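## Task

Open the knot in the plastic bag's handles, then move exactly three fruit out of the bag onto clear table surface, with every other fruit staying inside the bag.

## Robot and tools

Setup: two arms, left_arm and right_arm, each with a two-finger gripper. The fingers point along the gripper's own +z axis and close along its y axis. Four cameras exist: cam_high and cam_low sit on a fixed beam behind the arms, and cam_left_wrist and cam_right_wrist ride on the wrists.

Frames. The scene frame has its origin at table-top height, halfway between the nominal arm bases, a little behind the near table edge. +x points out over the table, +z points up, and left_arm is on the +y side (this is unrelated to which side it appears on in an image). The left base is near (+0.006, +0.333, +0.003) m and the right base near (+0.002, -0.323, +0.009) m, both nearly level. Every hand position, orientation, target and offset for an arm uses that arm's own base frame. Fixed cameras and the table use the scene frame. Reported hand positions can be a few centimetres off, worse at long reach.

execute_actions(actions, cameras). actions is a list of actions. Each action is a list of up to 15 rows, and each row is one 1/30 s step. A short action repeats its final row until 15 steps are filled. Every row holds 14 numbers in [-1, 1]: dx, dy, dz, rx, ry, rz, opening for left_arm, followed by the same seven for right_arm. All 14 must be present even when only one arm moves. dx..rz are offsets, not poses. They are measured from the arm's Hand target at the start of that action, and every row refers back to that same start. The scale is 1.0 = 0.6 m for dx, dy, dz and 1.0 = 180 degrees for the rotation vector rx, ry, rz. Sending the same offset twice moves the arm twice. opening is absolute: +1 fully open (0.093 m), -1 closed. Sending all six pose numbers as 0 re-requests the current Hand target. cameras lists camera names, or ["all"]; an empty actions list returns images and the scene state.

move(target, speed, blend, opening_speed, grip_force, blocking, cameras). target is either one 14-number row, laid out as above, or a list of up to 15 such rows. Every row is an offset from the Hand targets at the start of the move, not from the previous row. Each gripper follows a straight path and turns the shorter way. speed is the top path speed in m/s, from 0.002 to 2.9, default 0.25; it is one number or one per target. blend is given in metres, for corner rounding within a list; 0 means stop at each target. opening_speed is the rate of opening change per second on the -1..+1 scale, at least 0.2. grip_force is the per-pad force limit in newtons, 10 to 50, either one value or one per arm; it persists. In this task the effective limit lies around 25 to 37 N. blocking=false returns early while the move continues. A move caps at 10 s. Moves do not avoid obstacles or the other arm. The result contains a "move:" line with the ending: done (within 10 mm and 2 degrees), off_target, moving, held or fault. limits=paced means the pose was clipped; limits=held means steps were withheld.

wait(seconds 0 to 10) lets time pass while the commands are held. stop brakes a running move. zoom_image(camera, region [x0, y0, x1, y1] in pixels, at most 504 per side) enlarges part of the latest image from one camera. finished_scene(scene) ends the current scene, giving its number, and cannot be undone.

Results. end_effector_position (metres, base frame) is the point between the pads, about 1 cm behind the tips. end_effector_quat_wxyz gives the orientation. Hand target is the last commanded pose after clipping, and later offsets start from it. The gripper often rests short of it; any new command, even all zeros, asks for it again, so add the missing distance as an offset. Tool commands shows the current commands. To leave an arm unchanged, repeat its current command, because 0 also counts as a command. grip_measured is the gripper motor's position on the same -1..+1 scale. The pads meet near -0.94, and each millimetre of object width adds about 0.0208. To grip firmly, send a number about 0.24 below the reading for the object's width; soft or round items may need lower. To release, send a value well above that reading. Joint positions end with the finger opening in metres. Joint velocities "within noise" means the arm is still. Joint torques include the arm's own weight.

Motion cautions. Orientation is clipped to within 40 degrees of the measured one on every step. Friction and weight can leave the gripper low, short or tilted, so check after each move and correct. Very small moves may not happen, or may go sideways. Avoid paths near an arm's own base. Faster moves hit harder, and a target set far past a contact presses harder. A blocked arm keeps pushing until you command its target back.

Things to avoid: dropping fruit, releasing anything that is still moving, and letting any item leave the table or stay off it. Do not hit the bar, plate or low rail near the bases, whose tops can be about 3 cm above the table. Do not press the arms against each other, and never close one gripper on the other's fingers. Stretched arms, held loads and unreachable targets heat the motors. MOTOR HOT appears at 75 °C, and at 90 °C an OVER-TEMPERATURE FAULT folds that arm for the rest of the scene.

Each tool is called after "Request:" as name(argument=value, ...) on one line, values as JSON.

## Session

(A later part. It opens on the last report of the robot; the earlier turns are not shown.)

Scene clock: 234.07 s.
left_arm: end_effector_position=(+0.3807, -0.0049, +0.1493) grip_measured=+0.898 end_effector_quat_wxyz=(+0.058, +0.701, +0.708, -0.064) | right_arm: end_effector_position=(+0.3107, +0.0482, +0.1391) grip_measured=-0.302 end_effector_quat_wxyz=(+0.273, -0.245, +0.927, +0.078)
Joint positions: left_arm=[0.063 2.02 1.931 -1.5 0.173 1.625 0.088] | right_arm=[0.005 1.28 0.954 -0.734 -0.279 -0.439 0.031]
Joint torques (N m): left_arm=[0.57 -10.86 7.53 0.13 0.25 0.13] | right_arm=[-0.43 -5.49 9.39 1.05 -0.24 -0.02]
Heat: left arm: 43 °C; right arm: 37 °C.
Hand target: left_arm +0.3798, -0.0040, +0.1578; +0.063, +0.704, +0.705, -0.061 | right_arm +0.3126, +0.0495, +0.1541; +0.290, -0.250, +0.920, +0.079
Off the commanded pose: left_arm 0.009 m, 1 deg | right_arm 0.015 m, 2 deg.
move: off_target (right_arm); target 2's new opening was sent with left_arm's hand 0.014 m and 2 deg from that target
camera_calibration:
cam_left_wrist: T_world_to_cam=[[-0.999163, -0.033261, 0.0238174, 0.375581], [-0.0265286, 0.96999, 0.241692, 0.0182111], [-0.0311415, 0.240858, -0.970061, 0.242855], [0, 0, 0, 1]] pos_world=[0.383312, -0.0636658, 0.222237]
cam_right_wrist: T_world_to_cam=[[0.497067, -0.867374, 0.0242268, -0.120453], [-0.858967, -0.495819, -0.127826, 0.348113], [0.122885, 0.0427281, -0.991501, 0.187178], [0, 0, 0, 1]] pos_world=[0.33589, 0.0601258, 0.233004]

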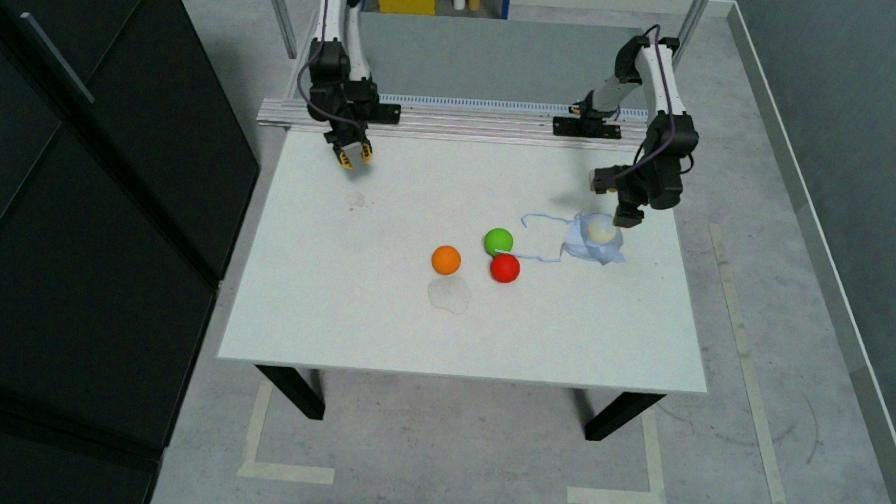

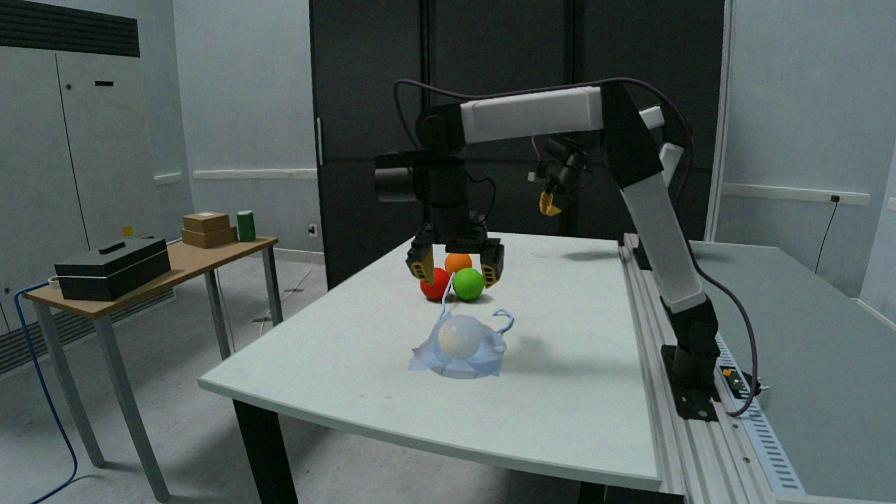

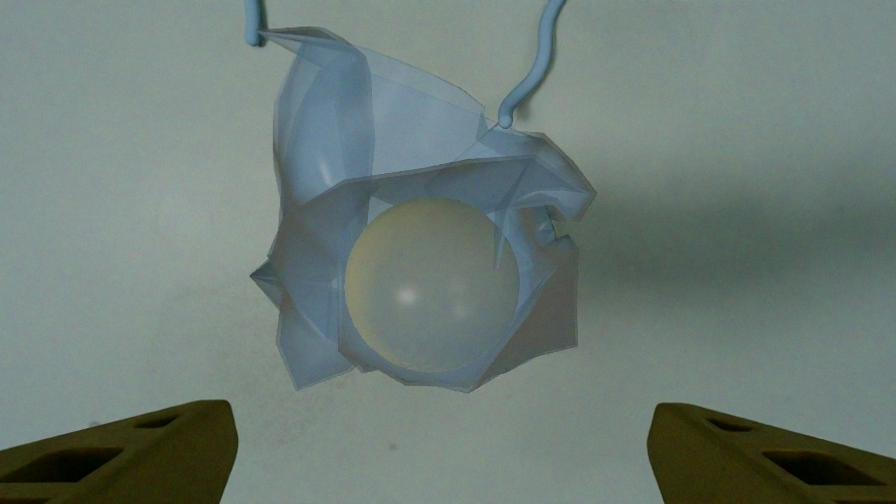

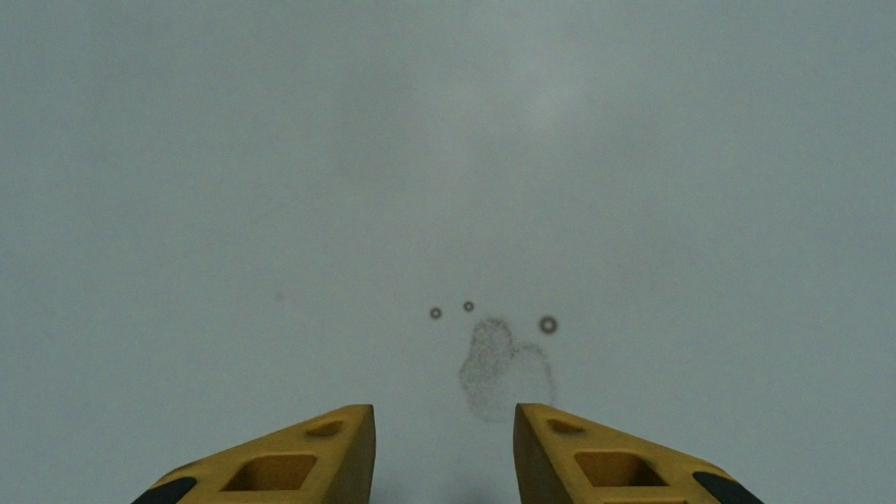

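Request:
move(target=[[0,0,-0.205,0,0,0,0.9, 0,0,0,0,0,0,-0.3],[0,0,-0.205,0,0,0,0, 0,0,0,0,0,0,-0.3],[0,0.06,-0.17,0,0,0,0, 0,0,0,0,0,0,-0.3],[0,0.15,-0.2,0,0,0,0, 0,0,0,0,0,0,-0.3],[0,0.15,-0.2,0,0,0,0.9, 0,0,0,0,0,0,-0.3]], speed=0.12, opening_speed=0.7)

Request:
move(target=[[0,0,0.2,0,0,0,0.9, 0,0,0,0,0,0,-0.3]], speed=0.12, cameras=["cam_high","cam_low"])

Request:
zoom_image(camera="cam_high", region=[400, 180, 660, 320])

Scene clock: 241.87 s.
left_arm: end_effector_position=(+0.3778, +0.0823, +0.0415) grip_measured=+0.898 end_effector_quat_wxyz=(+0.068, +0.700, +0.708, -0.061) | right_arm: end_effector_position=(+0.3107, +0.0482, +0.1391) grip_measured=-0.302 end_effector_quat_wxyz=(+0.273, -0.245, +0.927, +0.078)
Joint positions: left_arm=[0.292 2.091 1.604 -1.127 0.179 1.856 0.088] | right_arm=[0.005 1.28 0.954 -0.734 -0.279 -0.439 0.031]
Joint torques (N m): left_arm=[0.44 -9.09 7.02 0.24 0.11 0.14] | right_arm=[-0.44 -5.42 9.44 1.05 -0.22 -0.03]
Heat: left arm: 42 °C; right arm: 37 °C.
Hand target: left_arm +0.3799, +0.0860, +0.0379; +0.063, +0.704, +0.705, -0.061 | right_arm +0.3126, +0.0495, +0.1541; +0.290, -0.250, +0.920, +0.079
Off the commanded pose: left_arm 0.006 m, 1 deg | right_arm 0.015 m, 2 deg.
move: off_target (right_arm)

Scene clock: 243.57 s.
left_arm: end_effector_position=(+0.3829, +0.0840, +0.1485) grip_measured=+0.898 end_effector_quat_wxyz=(+0.070, +0.701, +0.708, -0.058) | right_arm: end_effector_position=(+0.3107, +0.0482, +0.1391) grip_measured=-0.302 end_effector_quat_wxyz=(+0.273, -0.245, +0.927, +0.078)
Joint positions: left_arm=[0.292 2.091 2.032 -1.547 0.178 1.856 0.088] | right_arm=[0.005 1.28 0.954 -0.734 -0.279 -0.439 0.031]
Joint torques (N m): left_arm=[0.5 -11.74 7.08 0.09 0.11 0.1] | right_arm=[-0.46 -5.41 9.36 1.03 -0.19 -0.03]
Heat: left arm: 42 °C; right arm: 37 °C.
Hand target: left_arm +0.3799, +0.0860, +0.1578; +0.063, +0.704, +0.705, -0.061 | right_arm +0.3126, +0.0495, +0.1541; +0.290, -0.250, +0.920, +0.079
Off the commanded pose: left_arm 0.010 m, 1 deg | right_arm 0.015 m, 2 deg.
joint sent to its limit (left arm) — joint 4 (wrist pitch), lower limit. The joint targets still meet the commanded pose.
move: off_target (right_arm)
Images, in order (width x height): cam_high 896x504, cam_low 896x504.

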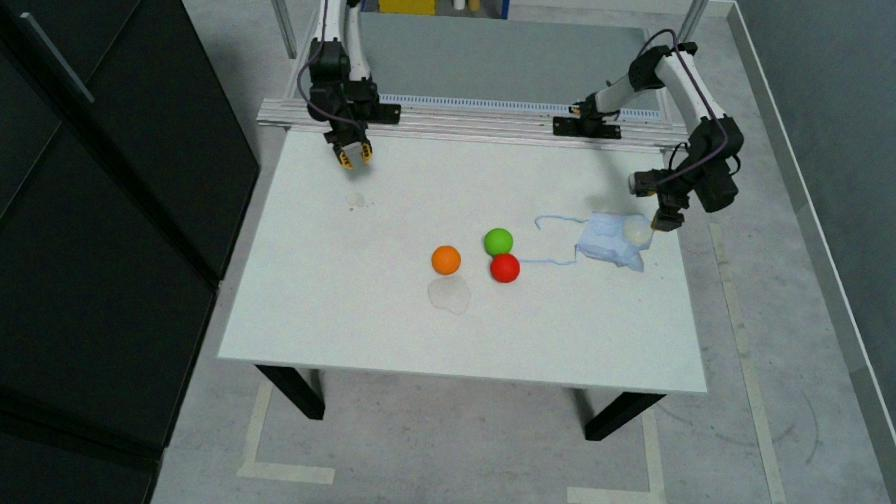

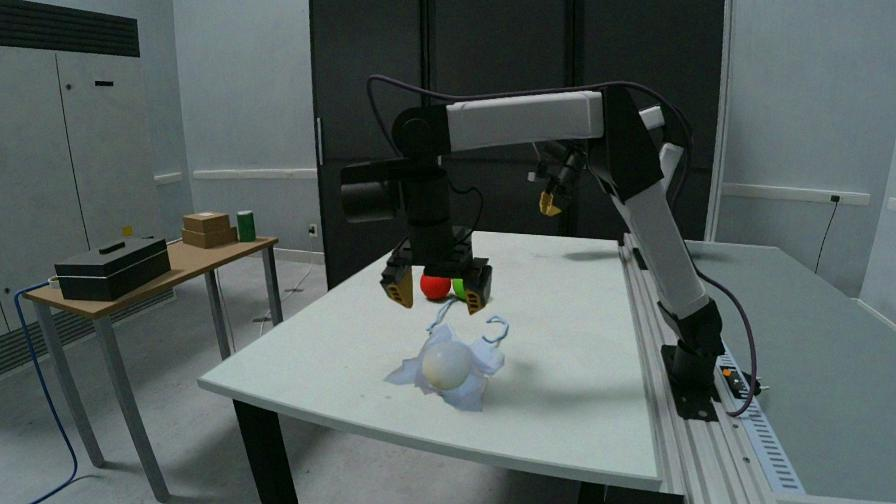

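Scaled by 1.938 from the camera's 896x504 image, which has a finer 1280x720 frame.

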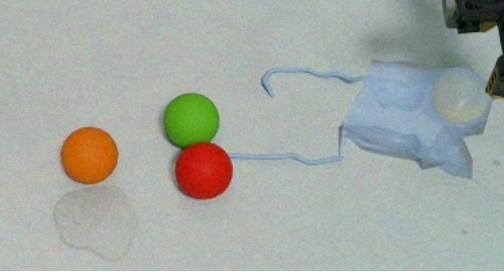

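Good: clear.

Request:
finished_scene(scene=1)

The scene is finished: the task was done.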